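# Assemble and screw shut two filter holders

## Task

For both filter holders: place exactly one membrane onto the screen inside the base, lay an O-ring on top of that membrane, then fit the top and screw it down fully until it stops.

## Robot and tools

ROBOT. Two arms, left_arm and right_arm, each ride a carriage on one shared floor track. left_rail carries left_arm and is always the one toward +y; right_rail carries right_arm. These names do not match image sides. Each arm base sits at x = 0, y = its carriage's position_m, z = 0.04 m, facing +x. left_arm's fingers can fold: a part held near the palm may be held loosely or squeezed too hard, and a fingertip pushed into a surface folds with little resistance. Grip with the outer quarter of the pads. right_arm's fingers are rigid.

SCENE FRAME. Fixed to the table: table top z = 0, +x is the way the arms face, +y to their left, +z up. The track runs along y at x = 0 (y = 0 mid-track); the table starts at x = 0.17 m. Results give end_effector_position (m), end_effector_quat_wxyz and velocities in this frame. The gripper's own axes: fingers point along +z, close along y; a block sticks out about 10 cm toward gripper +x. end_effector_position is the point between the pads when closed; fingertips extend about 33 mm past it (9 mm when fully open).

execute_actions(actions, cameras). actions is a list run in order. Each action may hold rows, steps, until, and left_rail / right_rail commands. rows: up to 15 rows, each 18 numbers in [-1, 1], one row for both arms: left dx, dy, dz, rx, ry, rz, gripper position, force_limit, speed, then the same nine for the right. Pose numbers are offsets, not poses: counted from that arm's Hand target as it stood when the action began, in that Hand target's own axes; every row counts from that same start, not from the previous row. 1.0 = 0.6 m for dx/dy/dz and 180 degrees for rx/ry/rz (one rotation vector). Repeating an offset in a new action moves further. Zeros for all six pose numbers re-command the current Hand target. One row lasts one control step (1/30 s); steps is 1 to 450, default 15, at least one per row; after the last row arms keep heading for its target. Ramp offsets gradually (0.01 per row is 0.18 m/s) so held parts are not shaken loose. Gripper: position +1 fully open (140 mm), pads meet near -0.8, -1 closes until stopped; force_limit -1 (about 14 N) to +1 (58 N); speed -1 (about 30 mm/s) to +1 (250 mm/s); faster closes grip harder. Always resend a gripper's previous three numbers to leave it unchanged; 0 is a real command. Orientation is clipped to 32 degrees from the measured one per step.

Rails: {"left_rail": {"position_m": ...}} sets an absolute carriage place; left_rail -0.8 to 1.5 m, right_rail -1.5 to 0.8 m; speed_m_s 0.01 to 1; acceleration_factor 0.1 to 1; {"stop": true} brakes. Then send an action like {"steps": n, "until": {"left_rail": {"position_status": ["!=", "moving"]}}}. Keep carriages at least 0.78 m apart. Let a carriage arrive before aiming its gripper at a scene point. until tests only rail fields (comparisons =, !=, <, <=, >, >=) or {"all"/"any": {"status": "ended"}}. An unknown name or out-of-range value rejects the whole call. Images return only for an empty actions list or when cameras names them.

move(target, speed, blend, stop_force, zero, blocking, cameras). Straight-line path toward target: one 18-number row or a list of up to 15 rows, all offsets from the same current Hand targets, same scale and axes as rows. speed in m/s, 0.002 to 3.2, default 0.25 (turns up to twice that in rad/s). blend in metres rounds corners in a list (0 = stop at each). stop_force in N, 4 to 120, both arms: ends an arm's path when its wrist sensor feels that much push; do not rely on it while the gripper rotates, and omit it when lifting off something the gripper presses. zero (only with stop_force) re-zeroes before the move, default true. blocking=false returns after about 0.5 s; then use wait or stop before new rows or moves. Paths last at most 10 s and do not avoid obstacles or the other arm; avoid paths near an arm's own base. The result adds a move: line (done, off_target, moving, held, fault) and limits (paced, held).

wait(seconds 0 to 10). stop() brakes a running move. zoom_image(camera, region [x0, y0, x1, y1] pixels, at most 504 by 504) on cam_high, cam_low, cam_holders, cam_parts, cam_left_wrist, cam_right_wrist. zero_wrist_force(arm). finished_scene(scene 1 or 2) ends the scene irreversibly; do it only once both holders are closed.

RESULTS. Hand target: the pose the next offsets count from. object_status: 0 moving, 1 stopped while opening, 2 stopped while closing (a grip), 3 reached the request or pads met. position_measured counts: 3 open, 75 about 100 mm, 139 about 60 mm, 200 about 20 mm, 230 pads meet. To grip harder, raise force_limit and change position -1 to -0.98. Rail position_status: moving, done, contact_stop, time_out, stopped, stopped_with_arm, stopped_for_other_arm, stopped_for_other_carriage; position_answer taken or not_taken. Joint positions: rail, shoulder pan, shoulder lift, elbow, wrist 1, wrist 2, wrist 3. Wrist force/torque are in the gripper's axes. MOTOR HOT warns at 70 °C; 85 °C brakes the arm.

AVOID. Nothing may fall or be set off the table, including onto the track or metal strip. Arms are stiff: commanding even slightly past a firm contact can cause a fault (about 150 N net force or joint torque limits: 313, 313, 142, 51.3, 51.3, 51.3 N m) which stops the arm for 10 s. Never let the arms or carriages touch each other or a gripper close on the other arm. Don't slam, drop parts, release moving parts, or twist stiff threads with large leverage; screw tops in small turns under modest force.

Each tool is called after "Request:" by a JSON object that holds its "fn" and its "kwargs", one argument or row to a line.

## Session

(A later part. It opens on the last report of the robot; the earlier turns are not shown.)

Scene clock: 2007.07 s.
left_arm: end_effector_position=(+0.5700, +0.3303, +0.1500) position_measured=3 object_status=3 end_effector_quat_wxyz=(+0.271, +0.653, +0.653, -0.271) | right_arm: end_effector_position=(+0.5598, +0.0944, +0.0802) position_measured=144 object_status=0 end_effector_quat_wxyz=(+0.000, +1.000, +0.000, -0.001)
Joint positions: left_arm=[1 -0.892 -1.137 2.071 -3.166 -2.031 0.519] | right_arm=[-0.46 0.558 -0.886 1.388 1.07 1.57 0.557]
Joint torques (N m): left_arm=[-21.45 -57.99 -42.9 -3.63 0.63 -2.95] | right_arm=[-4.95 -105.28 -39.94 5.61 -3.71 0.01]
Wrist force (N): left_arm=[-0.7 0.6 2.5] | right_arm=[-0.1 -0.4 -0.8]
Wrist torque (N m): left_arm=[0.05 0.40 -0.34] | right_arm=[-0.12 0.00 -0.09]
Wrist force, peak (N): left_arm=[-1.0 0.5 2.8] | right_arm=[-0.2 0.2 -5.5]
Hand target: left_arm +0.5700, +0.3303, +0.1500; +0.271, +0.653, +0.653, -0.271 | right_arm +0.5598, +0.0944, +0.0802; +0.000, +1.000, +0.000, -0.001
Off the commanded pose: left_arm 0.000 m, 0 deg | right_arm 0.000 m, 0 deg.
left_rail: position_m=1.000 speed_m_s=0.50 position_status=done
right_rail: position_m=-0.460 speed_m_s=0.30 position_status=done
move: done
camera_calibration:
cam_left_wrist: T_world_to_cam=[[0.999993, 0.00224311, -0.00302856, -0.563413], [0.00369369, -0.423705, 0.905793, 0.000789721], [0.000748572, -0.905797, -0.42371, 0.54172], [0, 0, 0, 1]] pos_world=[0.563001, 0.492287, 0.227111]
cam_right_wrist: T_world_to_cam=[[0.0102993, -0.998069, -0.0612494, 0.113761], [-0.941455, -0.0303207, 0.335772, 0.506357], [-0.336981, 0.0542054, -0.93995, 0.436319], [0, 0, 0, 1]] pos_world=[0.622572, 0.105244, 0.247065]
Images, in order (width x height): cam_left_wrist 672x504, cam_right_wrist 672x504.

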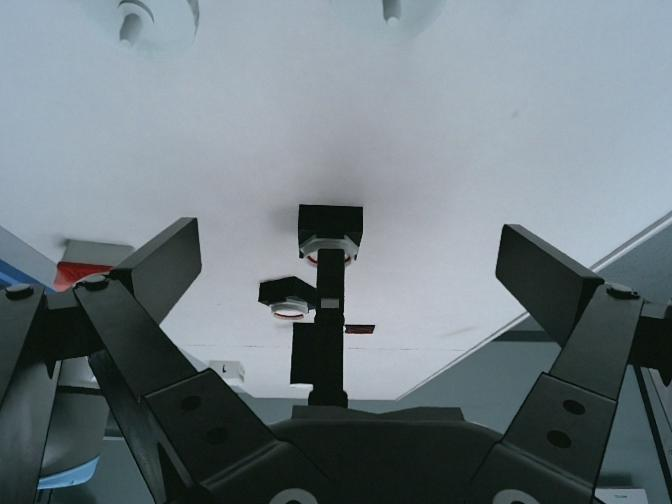

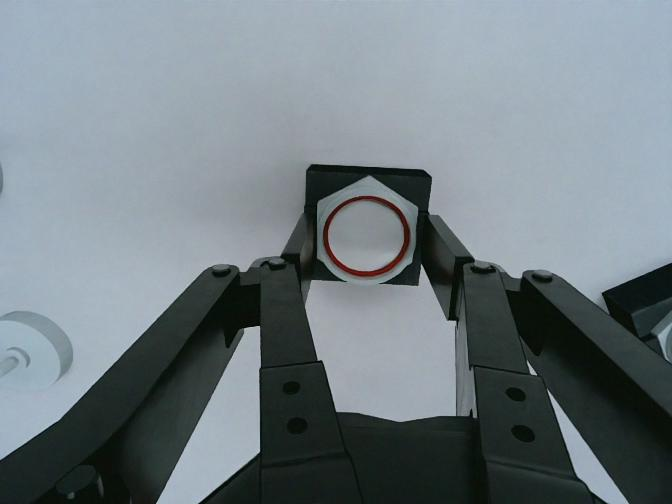

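Request:
{"fn": "move", "kwargs": {
  "target": [0,0,0,0,0,0,1,1,1,0,0,-0.1667,0,0,0,-0.12,-1,-1],
  "speed": 0.12,
  "cameras": ["cam_left_wrist","cam_right_wrist","cam_high"]
}}

Request:
{"fn": "zoom_image", "kwargs": {
  "camera": "cam_left_wrist",
  "region": [290, 220, 370, 280]
}}

Request:
{"fn": "zoom_image", "kwargs": {
  "camera": "cam_right_wrist",
  "region": [300, 130, 440, 270]
}}

Scene clock: 2015.53 s.
left_arm: end_effector_position=(+0.5700, +0.3303, +0.1500) position_measured=3 object_status=3 end_effector_quat_wxyz=(+0.271, +0.653, +0.653, -0.271) | right_arm: end_effector_position=(+0.5599, +0.0944, +0.1800) position_measured=144 object_status=3 end_effector_quat_wxyz=(+0.000, +1.000, +0.000, -0.001)
Joint positions: left_arm=[1 -0.892 -1.137 2.071 -3.166 -2.031 0.519] | right_arm=[-0.46 0.557 -0.956 1.315 1.213 1.57 0.557]
Joint torques (N m): left_arm=[-22.71 -58.02 -42.33 -3.05 0.2 -2.84] | right_arm=[-14.36 -106.37 -43.75 6.5 -2.49 -1.23]
Wrist force (N): left_arm=[-0.5 0.6 2.6] | right_arm=[0.0 0.1 -0.6]
Wrist torque (N m): left_arm=[0.05 0.36 -0.34] | right_arm=[-0.01 -0.02 -0.08]
Wrist force, peak (N): left_arm=[-0.8 0.4 3.1] | right_arm=[-0.3 0.3 -2.0]
Hand target: left_arm +0.5700, +0.3303, +0.1500; +0.271, +0.653, +0.653, -0.271 | right_arm +0.5599, +0.0944, +0.1802; +0.000, +1.000, +0.000, -0.001
Off the commanded pose: left_arm 0.000 m, 0 deg | right_arm 0.000 m, 0 deg.
left_rail: position_m=1.000 speed_m_s=0.50 position_status=done
right_rail: position_m=-0.460 speed_m_s=0.30 position_status=done
move: done
camera_calibration:
cam_left_wrist: T_world_to_cam=[[0.999993, 0.00224311, -0.00302856, -0.563413], [0.00369369, -0.423705, 0.905793, 0.000789721], [0.000748572, -0.905797, -0.42371, 0.54172], [0, 0, 0, 1]] pos_world=[0.563001, 0.492287, 0.227111]
cam_right_wrist: T_world_to_cam=[[0.0102634, -0.998064, -0.0613441, 0.120034], [-0.941424, -0.0303238, 0.335858, 0.472862], [-0.337068, 0.0543038, -0.939913, 0.530279], [0, 0, 0, 1]] pos_world=[0.622672, 0.105344, 0.346965]
Images, in order (width x height): cam_high 504x504, cam_left_wrist 672x504, cam_right_wrist 672x504.

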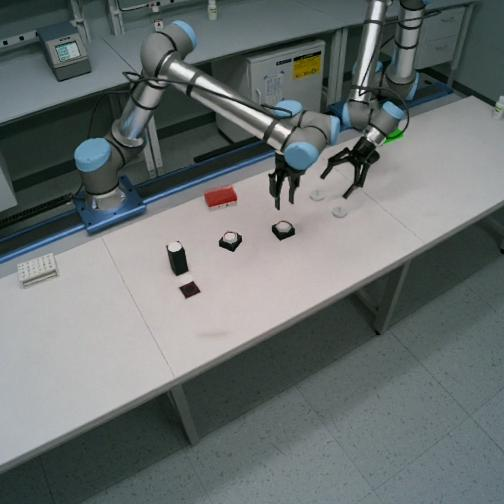

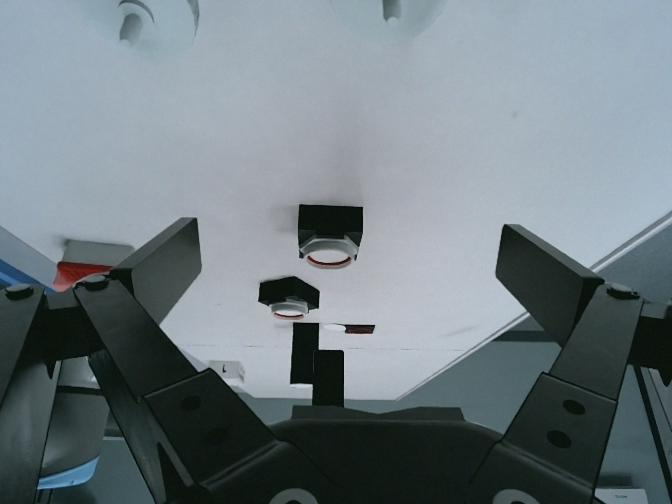

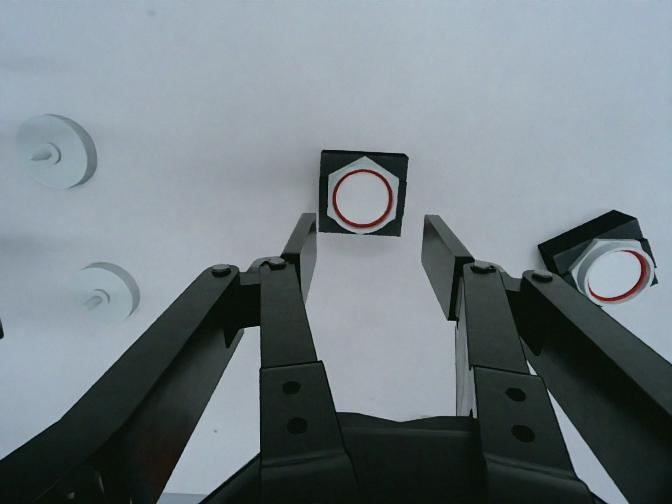

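Scaled by 6.300.

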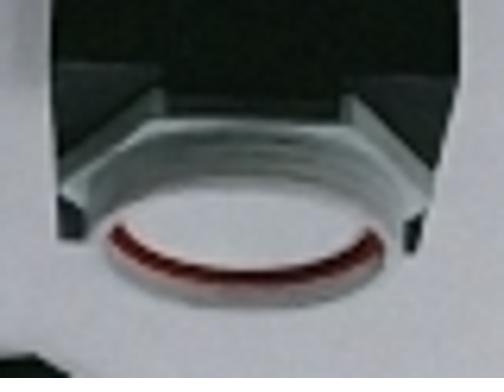

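Scaled by 3.600.

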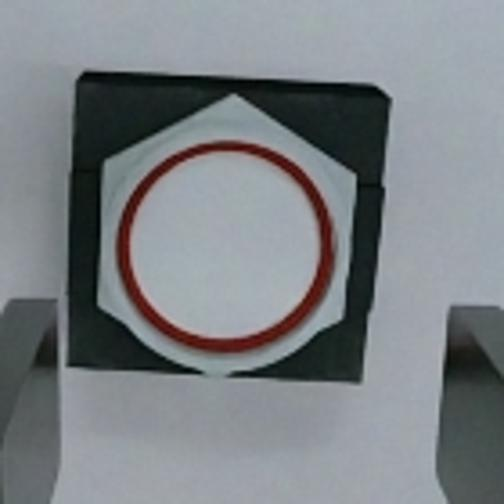

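Request:
{"fn": "zoom_image", "kwargs": {
  "camera": "cam_right_wrist",
  "region": [0, 90, 160, 330]
}}

Request:
{"fn": "zoom_image", "kwargs": {
  "camera": "cam_high",
  "region": [250, 130, 410, 250]
}}

Scaled by 2.100.

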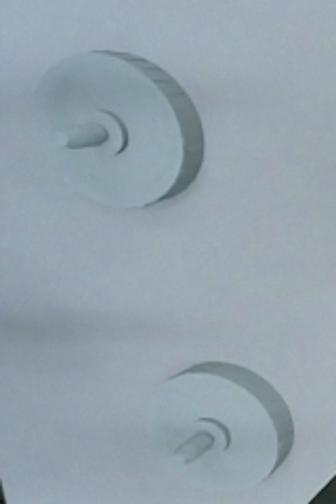

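Scaled by 3.150.

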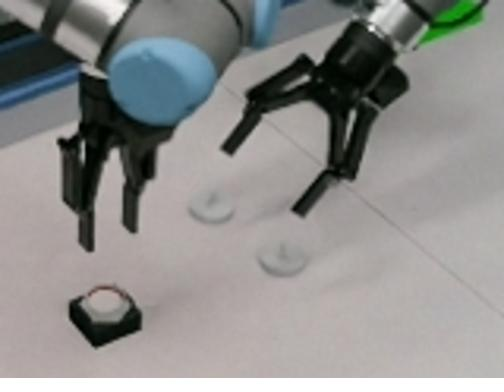

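Request:
{"fn": "move", "kwargs": {
  "target": [0,0,0,0,0,0,1,1,1,-0.1,0.924,-0.117,0,0,0,-0.12,-1,-1],
  "speed": 0.35
}}

Request:
{"fn": "execute_actions", "kwargs": {
  "actions": [
    {"left_rail":{"position_m":1.3},"right_rail":{"position_m":0.1,"acceleration_factor":0.4,"speed_m_s":0.4},"steps":1},
    {"steps":200,"until":{"all":{"status":"ended"}}}
  ],
  "cameras": ["cam_left_wrist","cam_right_wrist"]
}}

Scene clock: 2051.97 s.
left_arm: end_effector_position=(+0.5700, +0.3303, +0.1500) position_measured=3 object_status=3 end_effector_quat_wxyz=(+0.271, +0.653, +0.653, -0.271) | right_arm: end_effector_position=(+0.5003, -0.4599, +0.2505) position_measured=144 object_status=3 end_effector_quat_wxyz=(+0.000, +1.000, +0.000, -0.001)
Joint positions: left_arm=[1 -0.892 -1.137 2.071 -3.166 -2.031 0.519] | right_arm=[-0.46 -0.355 -1.456 1.887 1.141 1.571 -0.356]
Joint torques (N m): left_arm=[-21.84 -57.75 -42.14 -3.28 0.03 -2.65] | right_arm=[-10.56 -62.02 -43.82 5.84 -3.99 -1.93]
Wrist force (N): left_arm=[-0.4 0.4 2.9] | right_arm=[-0.2 -0.2 -0.5]
Wrist torque (N m): left_arm=[0.01 0.33 -0.34] | right_arm=[-0.05 0.02 0.24]
Wrist force, peak (N): left_arm=[-0.7 -0.1 3.1] | right_arm=[0.4 -3.1 -0.5]
Hand target: left_arm +0.5700, +0.3303, +0.1500; +0.271, +0.653, +0.653, -0.271 | right_arm +0.5004, -0.4600, +0.2505; +0.000, +1.000, +0.000, -0.001
Off the commanded pose: left_arm 0.000 m, 0 deg | right_arm 0.000 m, 0 deg.
left_rail: position_m=1.000 speed_m_s=0.50 position_status=done
right_rail: position_m=-0.460 speed_m_s=0.30 position_status=done
move: done

Scene clock: 2054.67 s.
left_arm: end_effector_position=(+0.5700, +0.6303, +0.1500) position_measured=3 object_status=3 end_effector_quat_wxyz=(+0.271, +0.653, +0.653, -0.271) | right_arm: end_effector_position=(+0.5004, +0.1000, +0.2506) position_measured=144 object_status=3 end_effector_quat_wxyz=(+0.000, +1.000, +0.000, -0.001)
Joint positions: left_arm=[1.3 -0.892 -1.137 2.071 -3.166 -2.031 0.519] | right_arm=[0.1 -0.355 -1.456 1.887 1.141 1.571 -0.356]
Joint torques (N m): left_arm=[15.87 -66.22 -29.91 -5.26 0.27 -2.49] | right_arm=[-11.67 -53.96 -41.87 5.13 -3.2 -1.29]
Wrist force (N): left_arm=[-0.2 0.1 2.3] | right_arm=[0.4 -0.9 -0.7]
Wrist torque (N m): left_arm=[-0.08 0.31 -0.34] | right_arm=[-0.22 -0.12 0.23]
Wrist force, peak (N): left_arm=[-1.3 0.3 3.7] | right_arm=[0.2 -1.6 -0.6]
Hand target: left_arm +0.5700, +0.6303, +0.1500; +0.271, +0.653, +0.653, -0.271 | right_arm +0.5004, +0.1000, +0.2505; +0.000, +1.000, +0.000, -0.001
Tool commands: left_gripper/position=+1.0 left_gripper/force_limit=+1.0 left_gripper/speed=+1.0 right_gripper/position=-0.12 right_gripper/force_limit=-1.0 right_gripper/speed=-1.0
Off the commanded pose: left_arm 0.000 m, 0 deg | right_arm 0.000 m, 0 deg.
left_rail: position_m=1.300 speed_m_s=0.50 position_status=done
right_rail: position_m=0.100 speed_m_s=0.40 position_status=done
camera_calibration:
cam_left_wrist: T_world_to_cam=[[0.999993, 0.0021527, -0.00307127, -0.564004], [0.00369407, -0.423705, 0.905793, 0.127901], [0.000648581, -0.905798, -0.42371, 0.813515], [0, 0, 0, 1]] pos_world=[0.563, 0.792287, 0.227111]
cam_right_wrist: T_world_to_cam=[[0.0102993, -0.998069, -0.0612494, 0.130399], [-0.941455, -0.0303207, 0.335772, 0.393389], [-0.336981, 0.0542054, -0.93995, 0.576166], [0, 0, 0, 1]] pos_world=[0.563172, 0.110844, 0.417465]
Images, in order (width x height): cam_left_wrist 672x504, cam_right_wrist 672x504.

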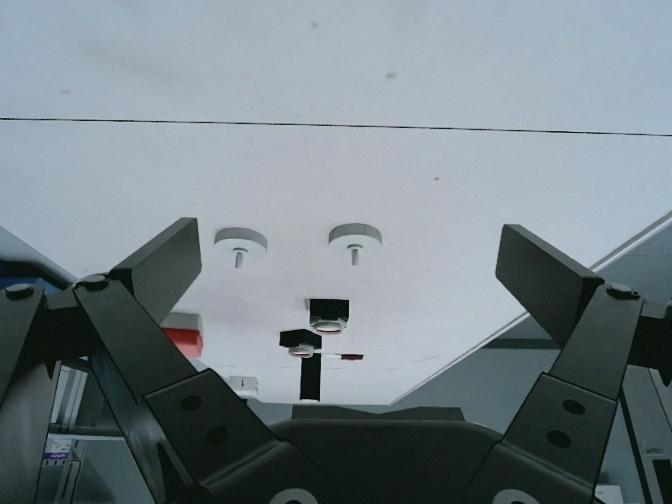

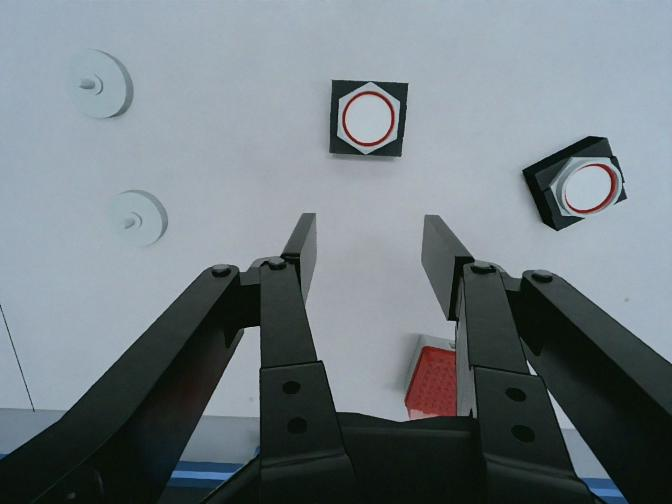

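Request:
{"fn": "move", "kwargs": {
  "target": [
    [0,0,0,0,0,0,1,1,1,-0.026,-0.137,0.03,0,0,-0.5556,0.3,-1,-0.5],
    [0,0,0,0,0,0,1,1,1,-0.053,-0.274,0.06,0,0,0.8889,0.3,-1,-0.5],
    [0,0,0,0,0,0,1,1,1,-0.079,-0.4117,0.1675,0,0,0.3333,0.3,-1,-0.5]
  ],
  "speed": 0.6,
  "blend": [0.03,0.03,0],
  "cameras": ["cam_left_wrist","cam_right_wrist"]
}}

Scene clock: 2083.17 s.
left_arm: end_effector_position=(+0.5700, +0.6303, +0.1500) position_measured=3 object_status=3 end_effector_quat_wxyz=(+0.271, +0.653, +0.653, -0.271) | right_arm: end_effector_position=(+0.4527, +0.3470, +0.1501) position_measured=91 object_status=3 end_effector_quat_wxyz=(+0.000, +0.866, -0.500, +0.000)
Joint positions: left_arm=[1.3 -0.892 -1.137 2.071 -3.166 -2.031 0.519] | right_arm=[0.1 0.155 -1.345 1.955 0.962 1.571 -5.082]
Joint torques (N m): left_arm=[12.89 -88.74 -29.46 -7.47 -0.66 -2.19] | right_arm=[-15.51 -36.37 -23.16 1.59 -3.89 -1.76]
Wrist force (N): left_arm=[-0.6 0.3 2.3] | right_arm=[-0.3 -0.5 -0.1]
Wrist torque (N m): left_arm=[-0.02 0.39 -0.34] | right_arm=[-0.11 0.05 0.24]
Wrist force, peak (N): left_arm=[-0.8 0.3 3.3] | right_arm=[0.3 -0.9 -1.0]
Hand target: left_arm +0.5700, +0.6303, +0.1500; +0.271, +0.653, +0.653, -0.271 | right_arm +0.4527, +0.3469, +0.1501; +0.000, +0.866, -0.500, +0.000
Off the commanded pose: left_arm 0.000 m, 0 deg | right_arm 0.000 m, 0 deg.
left_rail: position_m=1.300 speed_m_s=0.50 position_status=done
right_rail: position_m=0.100 speed_m_s=0.40 position_status=done
move: done
camera_calibration:
cam_left_wrist: T_world_to_cam=[[0.999993, 0.00224311, -0.00302856, -0.564086], [0.00369369, -0.423705, 0.905793, 0.127901], [0.000748572, -0.905797, -0.42371, 0.813459], [0, 0, 0, 1]] pos_world=[0.563001, 0.792287, 0.227111]
cam_right_wrist: T_world_to_cam=[[-0.859255, -0.507971, -0.060386, 0.594691], [-0.496816, 0.80055, 0.335102, -0.099769], [-0.12188, 0.317939, -0.940245, 0.263463], [0, 0, 0, 1]] pos_world=[0.493536, 0.298191, 0.317064]
Images, in order (width x height): cam_left_wrist 672x504, cam_right_wrist 672x504.

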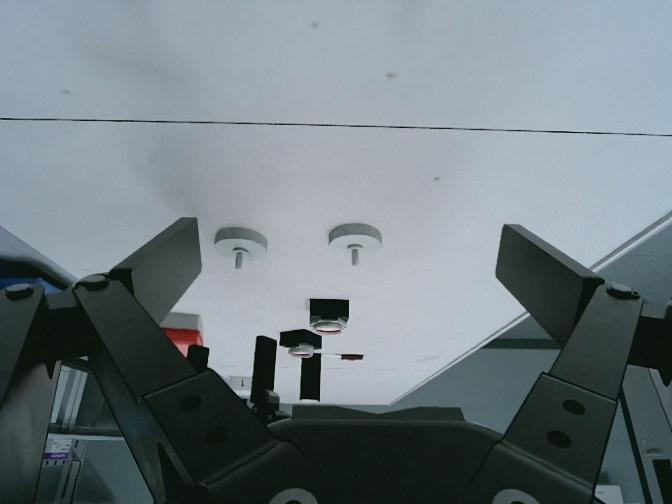

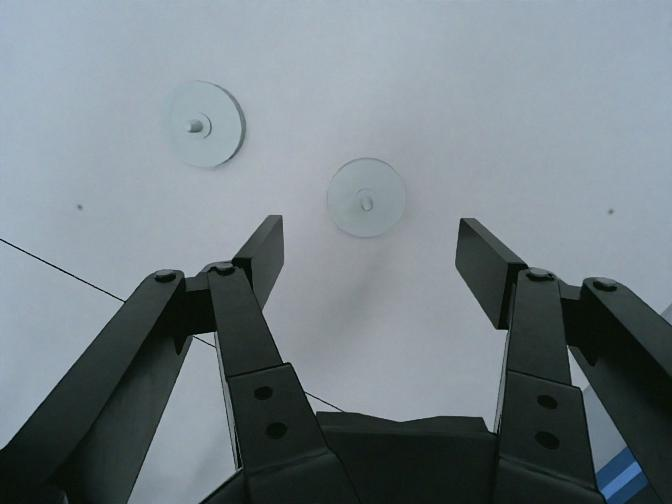

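Request:
{"fn": "move", "kwargs": {
  "target": [
    [0,0,0,0,0,0,1,1,1,0,0.0033,0.15,0,0,0,0.3,-1,-0.5],
    [0,0,0,0,0,0,1,1,1,0,0.0033,0.1885,0,0,0,0.3,-1,-0.5]
  ],
  "speed": [0.15,0.05],
  "cameras": ["cam_left_wrist","cam_right_wrist"]
}}

Request:
{"fn": "zoom_image", "kwargs": {
  "camera": "cam_left_wrist",
  "region": [190, 210, 290, 290]
}}

Request:
{"fn": "zoom_image", "kwargs": {
  "camera": "cam_right_wrist",
  "region": [270, 150, 470, 300]
}}

Scene clock: 2108.90 s.
left_arm: end_effector_position=(+0.5700, +0.6303, +0.1500) position_measured=3 object_status=3 end_effector_quat_wxyz=(+0.271, +0.653, +0.653, -0.271) | right_arm: end_effector_position=(+0.4509, +0.3459, +0.0370) position_measured=91 object_status=3 end_effector_quat_wxyz=(+0.000, +0.866, -0.500, +0.000)
Joint positions: left_arm=[1.3 -0.892 -1.137 2.071 -3.166 -2.031 0.519] | right_arm=[0.1 0.153 -1.215 2.035 0.753 1.571 -5.083]
Joint torques (N m): left_arm=[14.68 -87.63 -30.19 -7.46 -0.7 -1.56] | right_arm=[-4.28 -38.13 -17.6 1.71 -1.61 0.06]
Wrist force (N): left_arm=[-0.8 0.1 3.0] | right_arm=[0.1 -1.0 -0.1]
Wrist torque (N m): left_arm=[-0.05 0.43 -0.34] | right_arm=[-0.22 -0.04 0.24]
Wrist force, peak (N): left_arm=[-0.9 0.6 3.0] | right_arm=[0.3 -0.1 -2.2]
Hand target: left_arm +0.5700, +0.6303, +0.1500; +0.271, +0.653, +0.653, -0.271 | right_arm +0.4508, +0.3459, +0.0370; +0.000, +0.866, -0.500, +0.000
Off the commanded pose: left_arm 0.000 m, 0 deg | right_arm 0.000 m, 0 deg.
left_rail: position_m=1.300 speed_m_s=0.50 position_status=done
right_rail: position_m=0.100 speed_m_s=0.40 position_status=done
move: done
camera_calibration:
cam_left_wrist: T_world_to_cam=[[0.999993, 0.00224311, -0.00302856, -0.564086], [0.00369369, -0.423705, 0.905793, 0.127901], [0.000748572, -0.905797, -0.42371, 0.813459], [0, 0, 0, 1]] pos_world=[0.563001, 0.792287, 0.227111]
cam_right_wrist: T_world_to_cam=[[-0.859179, -0.508088, -0.0604908, 0.585832], [-0.496949, 0.800439, 0.335169, -0.0619118], [-0.121876, 0.318031, -0.940214, 0.157278], [0, 0, 0, 1]] pos_world=[0.491736, 0.297191, 0.204064]
Images, in order (width x height): cam_left_wrist 672x504, cam_right_wrist 672x504.

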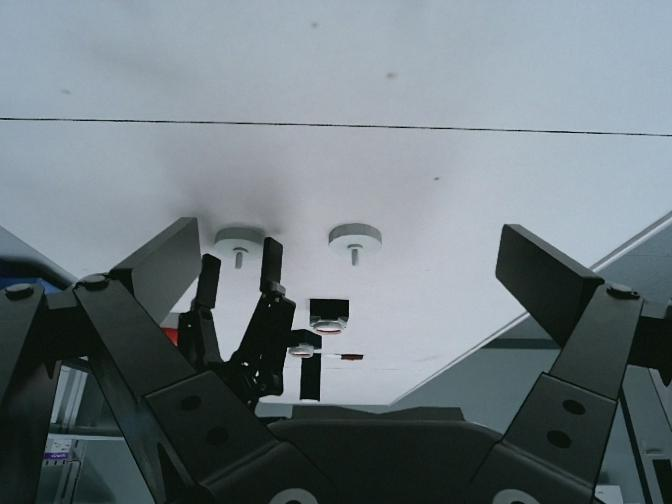

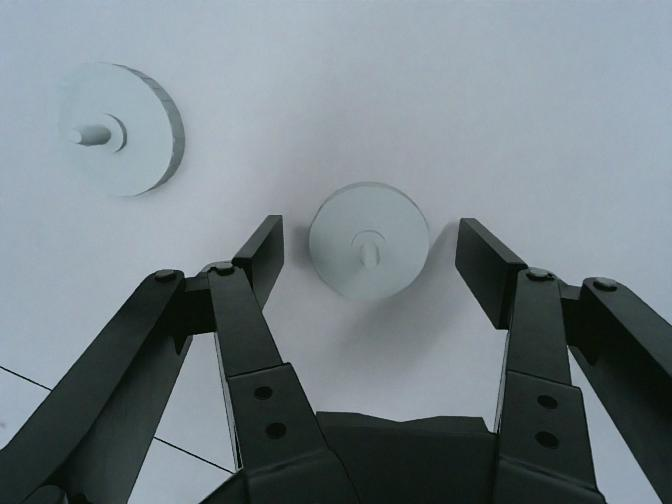

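Scaled by 5.040.

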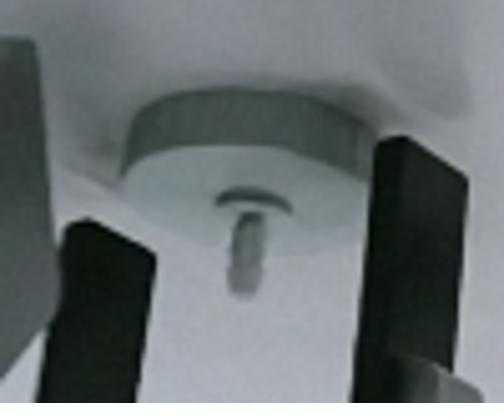

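Scaled by 2.520.

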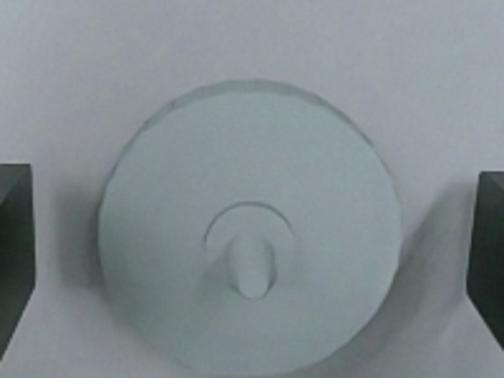

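Request:
{"fn": "execute_actions", "kwargs": {
  "actions": [
    {"rows":[[0,0,0,0,0,0,1,1,1,0,0,0,0,0,0,-1,0,-1]],"steps":75}
  ],
  "cameras": ["cam_left_wrist","cam_right_wrist"]
}}

Request:
{"fn": "zoom_image", "kwargs": {
  "camera": "cam_left_wrist",
  "region": [190, 210, 290, 290]
}}

Request:
{"fn": "zoom_image", "kwargs": {
  "camera": "cam_right_wrist",
  "region": [270, 150, 470, 300]
}}

Scene clock: 2129.20 s.
left_arm: end_effector_position=(+0.5700, +0.6303, +0.1500) position_measured=3 object_status=3 end_effector_quat_wxyz=(+0.271, +0.653, +0.653, -0.271) | right_arm: end_effector_position=(+0.4508, +0.3459, +0.0370) position_measured=140 object_status=2 end_effector_quat_wxyz=(+0.000, +0.866, -0.500, +0.000)
Joint positions: left_arm=[1.3 -0.892 -1.137 2.071 -3.166 -2.031 0.519] | right_arm=[0.1 0.153 -1.215 2.035 0.752 1.571 -5.083]
Joint torques (N m): left_arm=[16.33 -90.86 -29.73 -7.53 -0.7 -1.47] | right_arm=[15.26 -42.58 -18.19 3.14 -2.68 0.95]
Wrist force (N): left_arm=[-0.6 0.4 2.9] | right_arm=[-0.2 1.8 -21.3]
Wrist torque (N m): left_arm=[-0.01 0.37 -0.34] | right_arm=[-0.14 -0.10 0.23]
Wrist force, peak (N): left_arm=[-0.6 0.8 3.0] | right_arm=[-0.5 1.8 -21.9]
Hand target: left_arm +0.5700, +0.6303, +0.1500; +0.271, +0.653, +0.653, -0.271 | right_arm +0.4508, +0.3459, +0.0370; +0.000, +0.866, -0.500, +0.000
Off the commanded pose: left_arm 0.000 m, 0 deg | right_arm 0.000 m, 0 deg.
left_rail: position_m=1.300 speed_m_s=0.50 position_status=done
right_rail: position_m=0.100 speed_m_s=0.40 position_status=done
camera_calibration:
cam_left_wrist: T_world_to_cam=[[0.999993, 0.00224311, -0.00302856, -0.564086], [0.00369369, -0.423705, 0.905793, 0.127901], [0.000748572, -0.905797, -0.42371, 0.813459], [0, 0, 0, 1]] pos_world=[0.563001, 0.792287, 0.227111]
cam_right_wrist: T_world_to_cam=[[-0.859179, -0.508088, -0.0604908, 0.585826], [-0.496949, 0.800439, 0.335169, -0.0618783], [-0.121876, 0.318031, -0.940214, 0.157184], [0, 0, 0, 1]] pos_world=[0.491736, 0.297191, 0.203964]
Images, in order (width x height): cam_left_wrist 672x504, cam_right_wrist 672x504.

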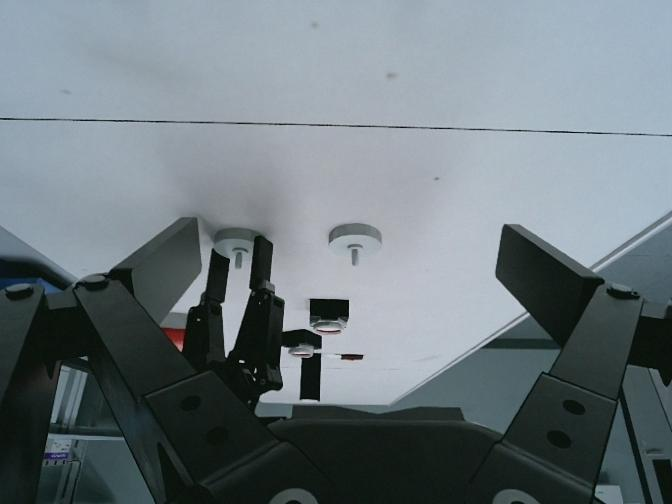

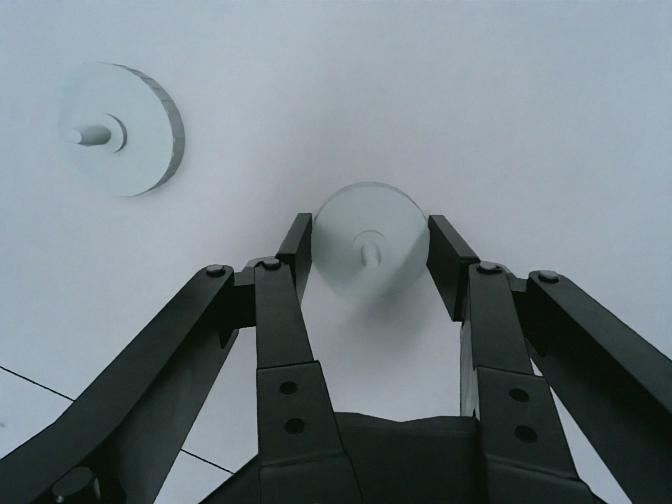

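Scaled by 5.040.

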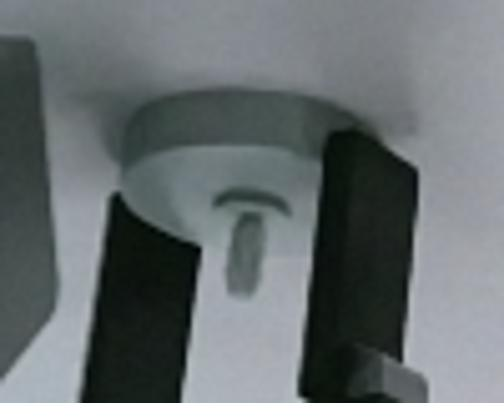

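Scaled by 2.520.

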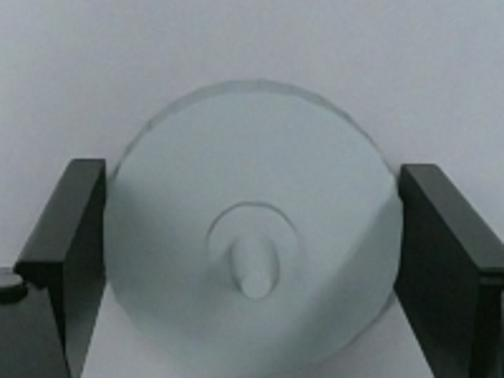

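Request:
{"fn": "move", "kwargs": {
  "target": [
    [0,0,0,0,0,0,1,1,1,0,0,-0.03,0,0,0,-1,0,-1],
    [0,0,0,0,0,0,1,1,1,0,0,-0.2717,0,0,0,-1,0,-1],
    [0,0,0,0,0,0,1,1,1,0.4538,0.0523,-0.2717,0,0,0,-1,0,-1],
    [0,0,0,0,0,0,1,1,1,0.4538,0.0523,-0.155,0,0,0,-1,0,-1]
  ],
  "speed": [0.03,0.12,0.2,0.1],
  "blend": [0.005,0.03,0.03,0],
  "cameras": ["cam_left_wrist","cam_right_wrist"]
}}

Request:
{"fn": "execute_actions", "kwargs": {
  "actions": [
    {"left_rail":{"position_m":1.0},"steps":1},
    {"steps":120,"until":{"left_rail":{"position_status":["!=","moving"]}}}
  ],
  "cameras": ["cam_left_wrist","cam_right_wrist"]
}}

Request:
{"fn": "zoom_image", "kwargs": {
  "camera": "cam_left_wrist",
  "region": [270, 190, 400, 310]
}}

Request:
{"fn": "zoom_image", "kwargs": {
  "camera": "cam_right_wrist",
  "region": [270, 120, 470, 300]
}}

Scene clock: 2157.50 s.
left_arm: end_effector_position=(+0.5700, +0.6303, +0.1500) position_measured=3 object_status=3 end_effector_quat_wxyz=(+0.271, +0.653, +0.653, -0.271) | right_arm: end_effector_position=(+0.5601, +0.0945, +0.1300) position_measured=140 object_status=2 end_effector_quat_wxyz=(+0.000, +0.866, -0.500, +0.000)
Joint positions: left_arm=[1.3 -0.892 -1.137 2.071 -3.166 -2.031 0.519] | right_arm=[0.1 -0.326 -1.258 1.881 0.949 1.571 -5.562]
Joint torques (N m): left_arm=[13.64 -92.22 -30.5 -7.5 -1.25 -0.7] | right_arm=[-9.88 -48.13 -22.71 2.23 -4.13 -0.62]
Wrist force (N): left_arm=[-0.2 0.4 3.0] | right_arm=[0.0 -0.1 -0.1]
Wrist torque (N m): left_arm=[0.01 0.29 -0.34] | right_arm=[-0.05 -0.04 0.24]
Wrist force, peak (N): left_arm=[-0.3 0.7 3.2] | right_arm=[-0.5 1.6 -21.8]
Hand target: left_arm +0.5700, +0.6303, +0.1500; +0.271, +0.653, +0.653, -0.271 | right_arm +0.5601, +0.0945, +0.1299; +0.000, +0.866, -0.500, +0.000
Off the commanded pose: left_arm 0.000 m, 0 deg | right_arm 0.000 m, 0 deg.
left_rail: position_m=1.300 speed_m_s=0.50 position_status=done
right_rail: position_m=0.100 speed_m_s=0.40 position_status=done
move: done
camera_calibration:
cam_left_wrist: T_world_to_cam=[[0.999993, 0.00224311, -0.00302856, -0.564086], [0.00369369, -0.423705, 0.905793, 0.127901], [0.000748572, -0.905797, -0.42371, 0.813459], [0, 0, 0, 1]] pos_world=[0.563001, 0.792287, 0.227111]
cam_right_wrist: T_world_to_cam=[[-0.859179, -0.508088, -0.0604908, 0.557626], [-0.496949, 0.800439, 0.335169, 0.162498], [-0.121876, 0.318031, -0.940214, 0.337898], [0, 0, 0, 1]] pos_world=[0.601036, 0.0457911, 0.296964]
Images, in order (width x height): cam_left_wrist 672x504, cam_right_wrist 672x504.

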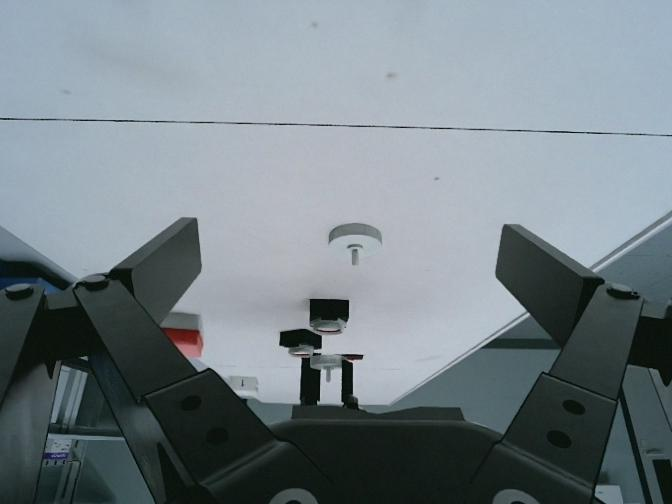

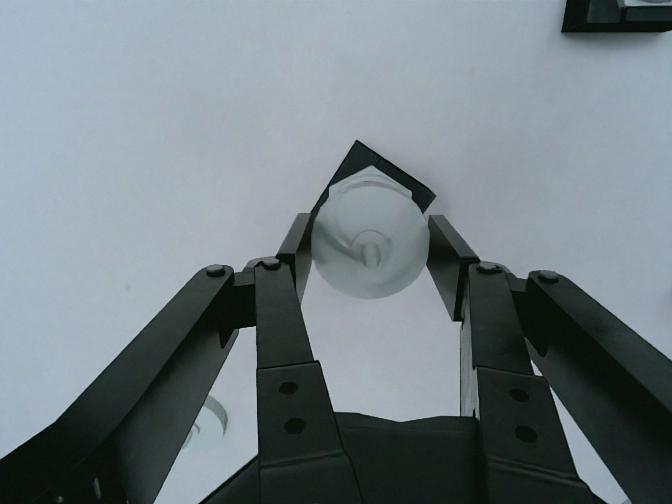

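Scene clock: 2159.23 s.
left_arm: end_effector_position=(+0.5700, +0.3304, +0.1500) position_measured=3 object_status=3 end_effector_quat_wxyz=(+0.271, +0.653, +0.653, -0.271) | right_arm: end_effector_position=(+0.5601, +0.0945, +0.1299) position_measured=140 object_status=2 end_effector_quat_wxyz=(+0.000, +0.866, -0.500, +0.000)
Joint positions: left_arm=[1 -0.892 -1.137 2.071 -3.166 -2.031 0.519] | right_arm=[0.1 -0.326 -1.258 1.881 0.949 1.571 -5.562]
Joint torques (N m): left_arm=[-18.09 -87.36 -40.3 -7.27 -1.55 -1.01] | right_arm=[1.95 -44.69 -24.19 2.36 -4.28 1.51]
Wrist force (N): left_arm=[-0.6 0.7 2.8] | right_arm=[0.0 -0.1 -0.2]
Wrist torque (N m): left_arm=[0.07 0.39 -0.34] | right_arm=[-0.05 -0.03 0.23]
Wrist force, peak (N): left_arm=[-1.7 0.5 3.7] | right_arm=[-0.1 -0.9 -0.1]
Hand target: left_arm +0.5700, +0.3303, +0.1500; +0.271, +0.653, +0.653, -0.271 | right_arm +0.5601, +0.0945, +0.1299; +0.000, +0.866, -0.500, +0.000
Tool commands: left_gripper/position=+1.0 left_gripper/force_limit=+1.0 left_gripper/speed=+1.0 right_gripper/position=-1.0 right_gripper/force_limit=+0.0 right_gripper/speed=-1.0
Off the commanded pose: left_arm 0.000 m, 0 deg | right_arm 0.000 m, 0 deg.
left_rail: position_m=1.000 speed_m_s=0.50 position_status=done
right_rail: position_m=0.100 speed_m_s=0.40 position_status=done
camera_calibration:
cam_left_wrist: T_world_to_cam=[[0.999993, 0.00224311, -0.00302856, -0.563413], [0.00369369, -0.423705, 0.905793, 0.000789721], [0.000748572, -0.905797, -0.42371, 0.54172], [0, 0, 0, 1]] pos_world=[0.563001, 0.492287, 0.227111]
cam_right_wrist: T_world_to_cam=[[-0.859221, -0.508019, -0.0604616, 0.557634], [-0.496875, 0.800484, 0.335173, 0.162484], [-0.121876, 0.31803, -0.940214, 0.337804], [0, 0, 0, 1]] pos_world=[0.601036, 0.045791, 0.296864]
Images, in order (width x height): cam_left_wrist 672x504, cam_right_wrist 672x504.

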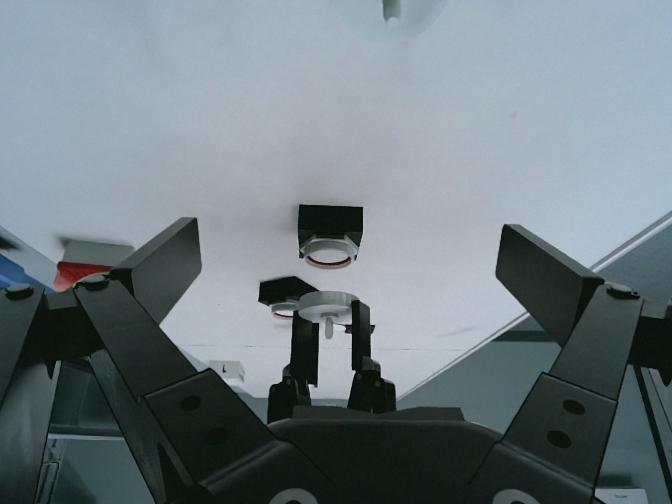

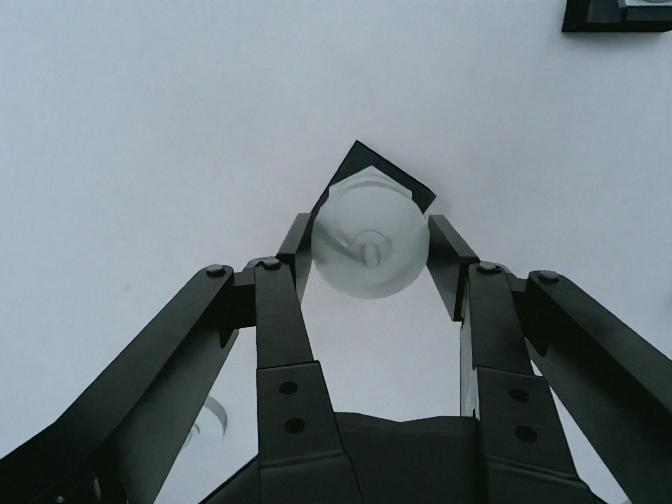

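Scaled by 3.877.

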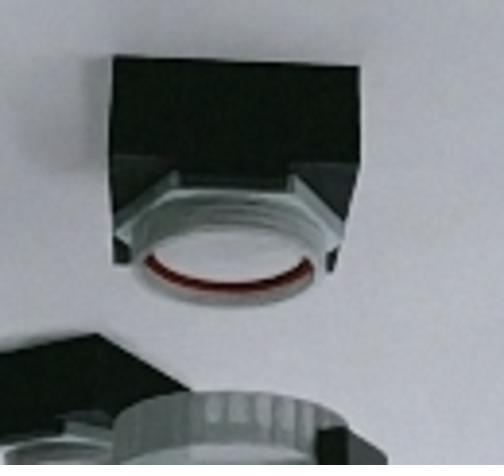

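Scaled by 2.520.

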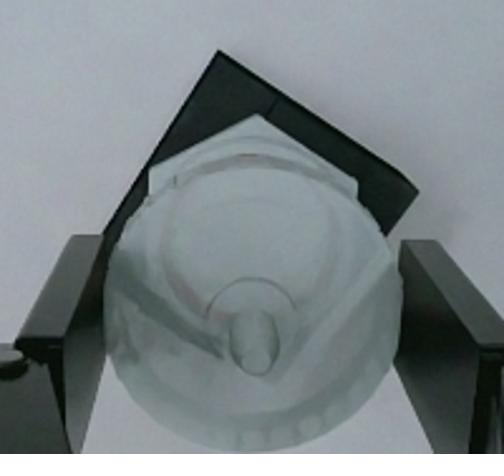

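Request:
{"fn": "zoom_image", "kwargs": {
  "camera": "cam_left_wrist",
  "region": [285, 230, 385, 340]
}}

Request:
{"fn": "zoom_image", "kwargs": {
  "camera": "cam_right_wrist",
  "region": [300, 130, 440, 270]
}}

Scaled by 4.582.

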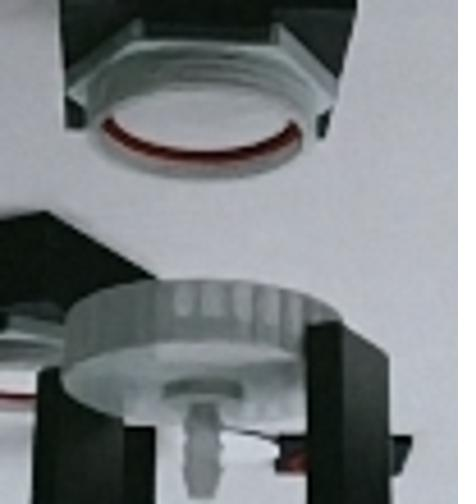

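Scaled by 3.600.

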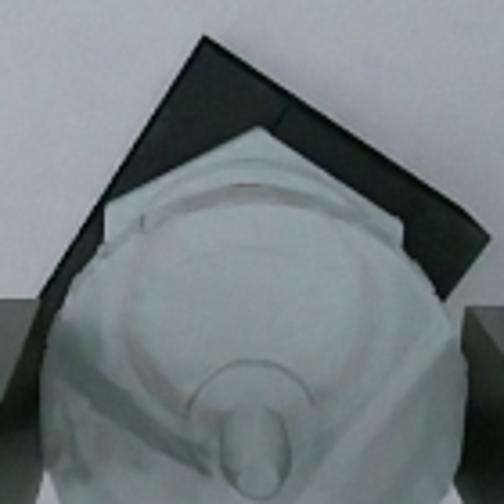

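Request:
{"fn": "move", "kwargs": {
  "target": [0,0,0,0,0,0,1,1,1,-0.0019,0.0026,0.0633,0,0,0,-1,0,-1],
  "speed": 0.06,
  "cameras": ["cam_left_wrist","cam_right_wrist"]
}}

Request:
{"fn": "zoom_image", "kwargs": {
  "camera": "cam_left_wrist",
  "region": [285, 220, 375, 310]
}}

Request:
{"fn": "zoom_image", "kwargs": {
  "camera": "cam_right_wrist",
  "region": [300, 130, 440, 270]
}}

Scene clock: 2212.70 s.
left_arm: end_effector_position=(+0.5700, +0.3303, +0.1500) position_measured=3 object_status=3 end_effector_quat_wxyz=(+0.271, +0.653, +0.653, -0.271) | right_arm: end_effector_position=(+0.5582, +0.0947, +0.0920) position_measured=140 object_status=2 end_effector_quat_wxyz=(+0.000, +0.866, -0.500, +0.000)
Joint positions: left_arm=[1 -0.892 -1.137 2.071 -3.166 -2.031 0.519] | right_arm=[0.1 -0.326 -1.221 1.911 0.882 1.571 -5.563]
Joint torques (N m): left_arm=[-20.45 -89.62 -41 -7.42 -1.7 -0.31] | right_arm=[-16.23 -47.77 -20.7 1.79 -3.16 -1.43]
Wrist force (N): left_arm=[-0.6 0.6 2.4] | right_arm=[-0.2 -0.2 -0.1]
Wrist torque (N m): left_arm=[0.05 0.39 -0.33] | right_arm=[-0.06 0.02 0.23]
Wrist force, peak (N): left_arm=[-0.5 0.6 3.2] | right_arm=[0.4 -0.7 -1.2]
Hand target: left_arm +0.5700, +0.3303, +0.1500; +0.271, +0.653, +0.653, -0.271 | right_arm +0.5582, +0.0947, +0.0919; +0.000, +0.866, -0.500, +0.000
Off the commanded pose: left_arm 0.000 m, 0 deg | right_arm 0.000 m, 0 deg.
left_rail: position_m=1.000 speed_m_s=0.50 position_status=done
right_rail: position_m=0.100 speed_m_s=0.40 position_status=done
move: done
camera_calibration:
cam_left_wrist: T_world_to_cam=[[0.999993, 0.00224311, -0.00302856, -0.563413], [0.00369369, -0.423705, 0.905793, 0.000789721], [0.000748572, -0.905797, -0.42371, 0.54172], [0, 0, 0, 1]] pos_world=[0.563001, 0.492287, 0.227111]
cam_right_wrist: T_world_to_cam=[[-0.859168, -0.508115, -0.0604101, 0.553685], [-0.496943, 0.800424, 0.335216, 0.174065], [-0.121975, 0.318027, -0.940203, 0.301919], [0, 0, 0, 1]] pos_world=[0.599035, 0.0459911, 0.258964]
Images, in order (width x height): cam_left_wrist 672x504, cam_right_wrist 672x504.

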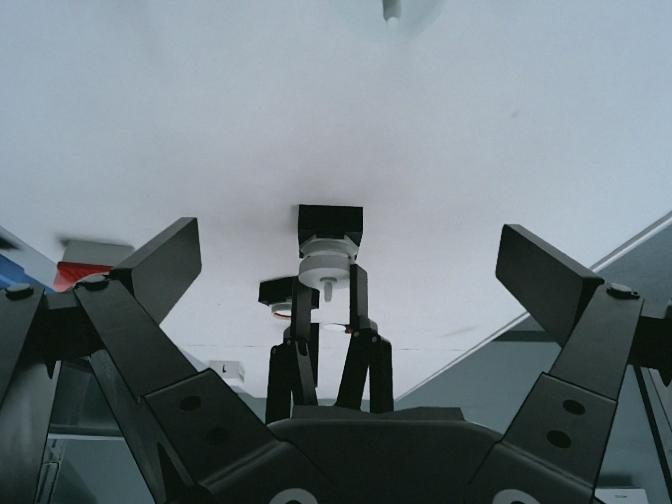

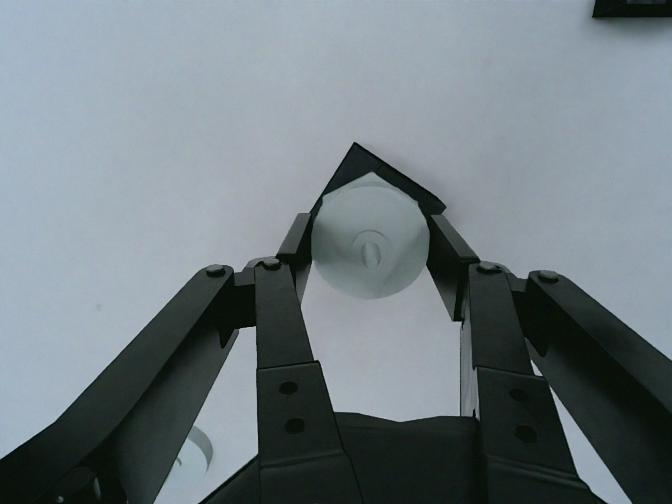

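Scaled by 5.600.

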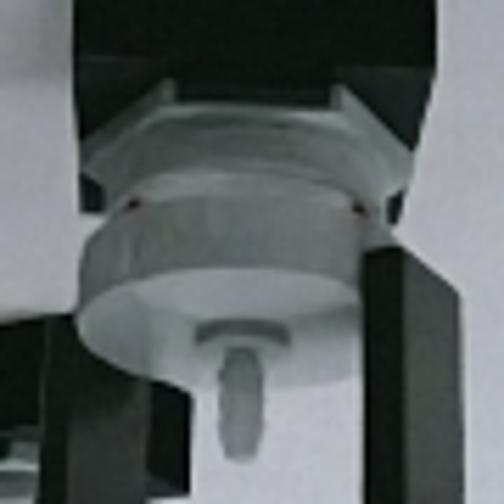

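Scaled by 3.600.

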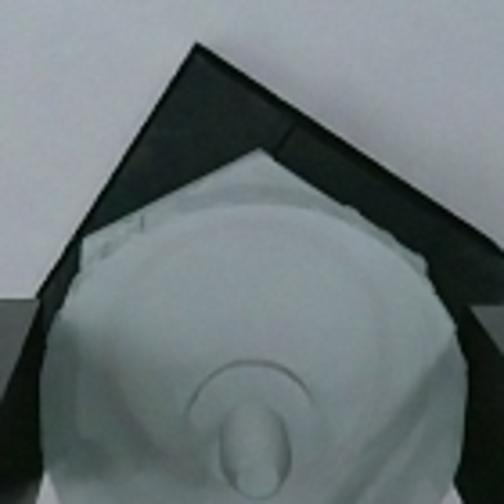

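Request:
{"fn": "move", "kwargs": {
  "target": [0,0,0,0,0,0,1,1,1,-0.0003,0.0005,0.03,0,0,0,-1,0,-1],
  "speed": 0.004,
  "stop_force": 5,
  "cameras": ["cam_left_wrist","cam_right_wrist"]
}}

Request:
{"fn": "zoom_image", "kwargs": {
  "camera": "cam_left_wrist",
  "region": [285, 220, 375, 310]
}}

Request:
{"fn": "zoom_image", "kwargs": {
  "camera": "cam_right_wrist",
  "region": [300, 130, 440, 270]
}}

Scene clock: 2237.50 s.
left_arm: end_effector_position=(+0.5700, +0.3303, +0.1500) position_measured=3 object_status=3 end_effector_quat_wxyz=(+0.271, +0.653, +0.653, -0.271) | right_arm: end_effector_position=(+0.5579, +0.0947, +0.0797) position_measured=140 object_status=2 end_effector_quat_wxyz=(+0.000, +0.866, -0.500, +0.000)
Joint positions: left_arm=[1 -0.892 -1.137 2.071 -3.166 -2.031 0.519] | right_arm=[0.1 -0.327 -1.208 1.92 0.86 1.571 -5.563]
Joint torques (N m): left_arm=[-20.71 -91.07 -40.73 -7.48 -1.77 -0.05] | right_arm=[-11.65 -75.82 -36.64 5.27 -1.72 -1.5]
Wrist force (N): left_arm=[-0.6 0.3 2.6] | right_arm=[-0.1 0.9 -7.6]
Wrist torque (N m): left_arm=[-0.03 0.39 -0.34] | right_arm=[-0.18 0.00 0.23]
Wrist force, peak (N): left_arm=[-0.7 0.3 3.2] | right_arm=[0.7 0.0 -9.4]
Hand target: left_arm +0.5700, +0.3303, +0.1500; +0.271, +0.653, +0.653, -0.271 | right_arm +0.5579, +0.0947, +0.0797; +0.000, +0.866, -0.500, +0.000 (not the last commanded pose)
Off the commanded pose: left_arm 0.000 m, 0 deg | right_arm 0.006 m, 0 deg.
left_rail: position_m=1.000 speed_m_s=0.50 position_status=done
right_rail: position_m=0.100 speed_m_s=0.40 position_status=done
move: contact (right_arm)
camera_calibration:
cam_left_wrist: T_world_to_cam=[[0.999993, 0.00224311, -0.00302856, -0.563413], [0.00369369, -0.423705, 0.905793, 0.000789721], [0.000748572, -0.905797, -0.42371, 0.54172], [0, 0, 0, 1]] pos_world=[0.563001, 0.492287, 0.227111]
cam_right_wrist: T_world_to_cam=[[-0.859168, -0.508115, -0.0604101, 0.55277], [-0.496943, 0.800424, 0.335216, 0.178089], [-0.121975, 0.318027, -0.940203, 0.29033], [0, 0, 0, 1]] pos_world=[0.598835, 0.0459911, 0.246664]
Images, in order (width x height): cam_left_wrist 672x504, cam_right_wrist 672x504.

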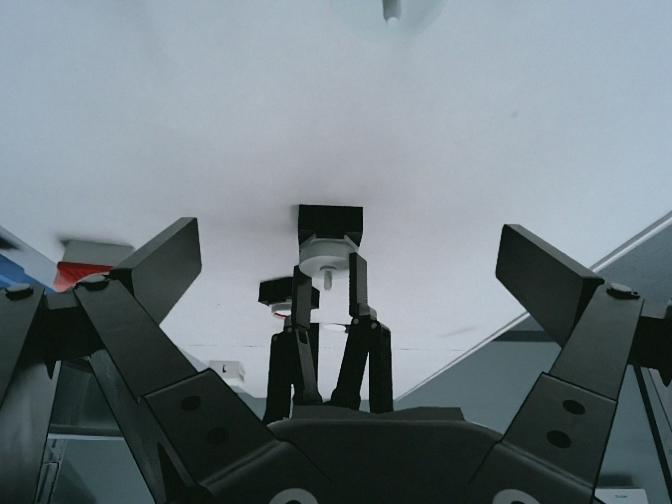

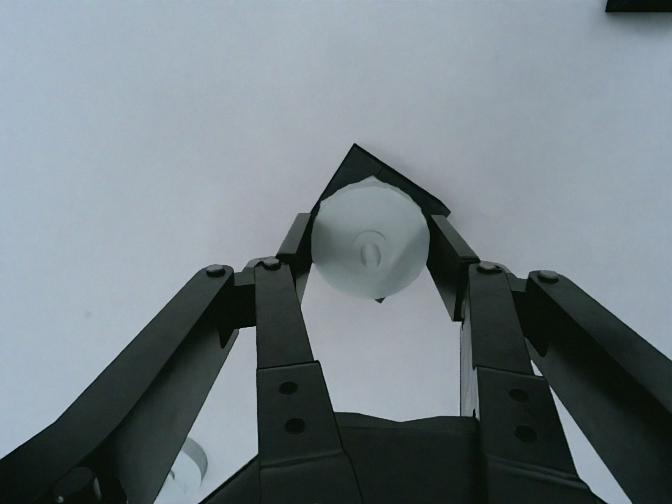

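Scaled by 5.600.

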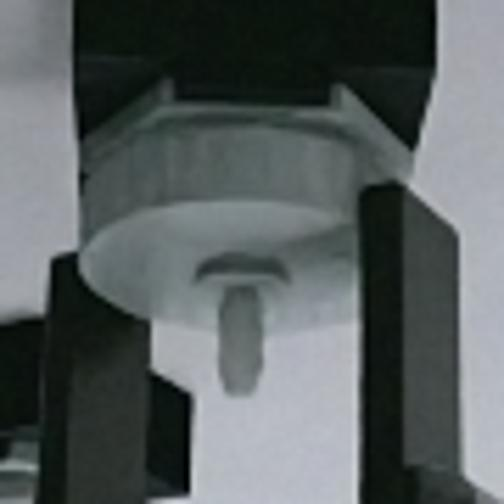

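Scaled by 3.600.

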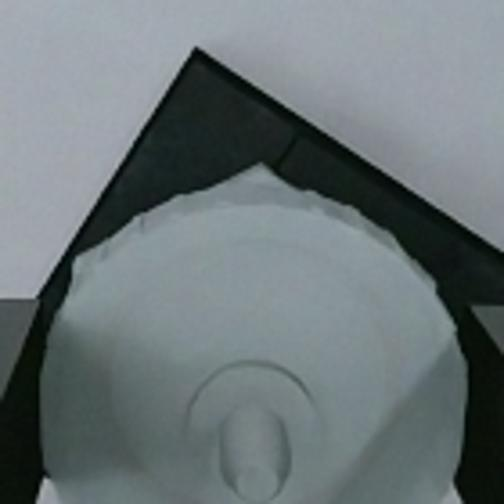

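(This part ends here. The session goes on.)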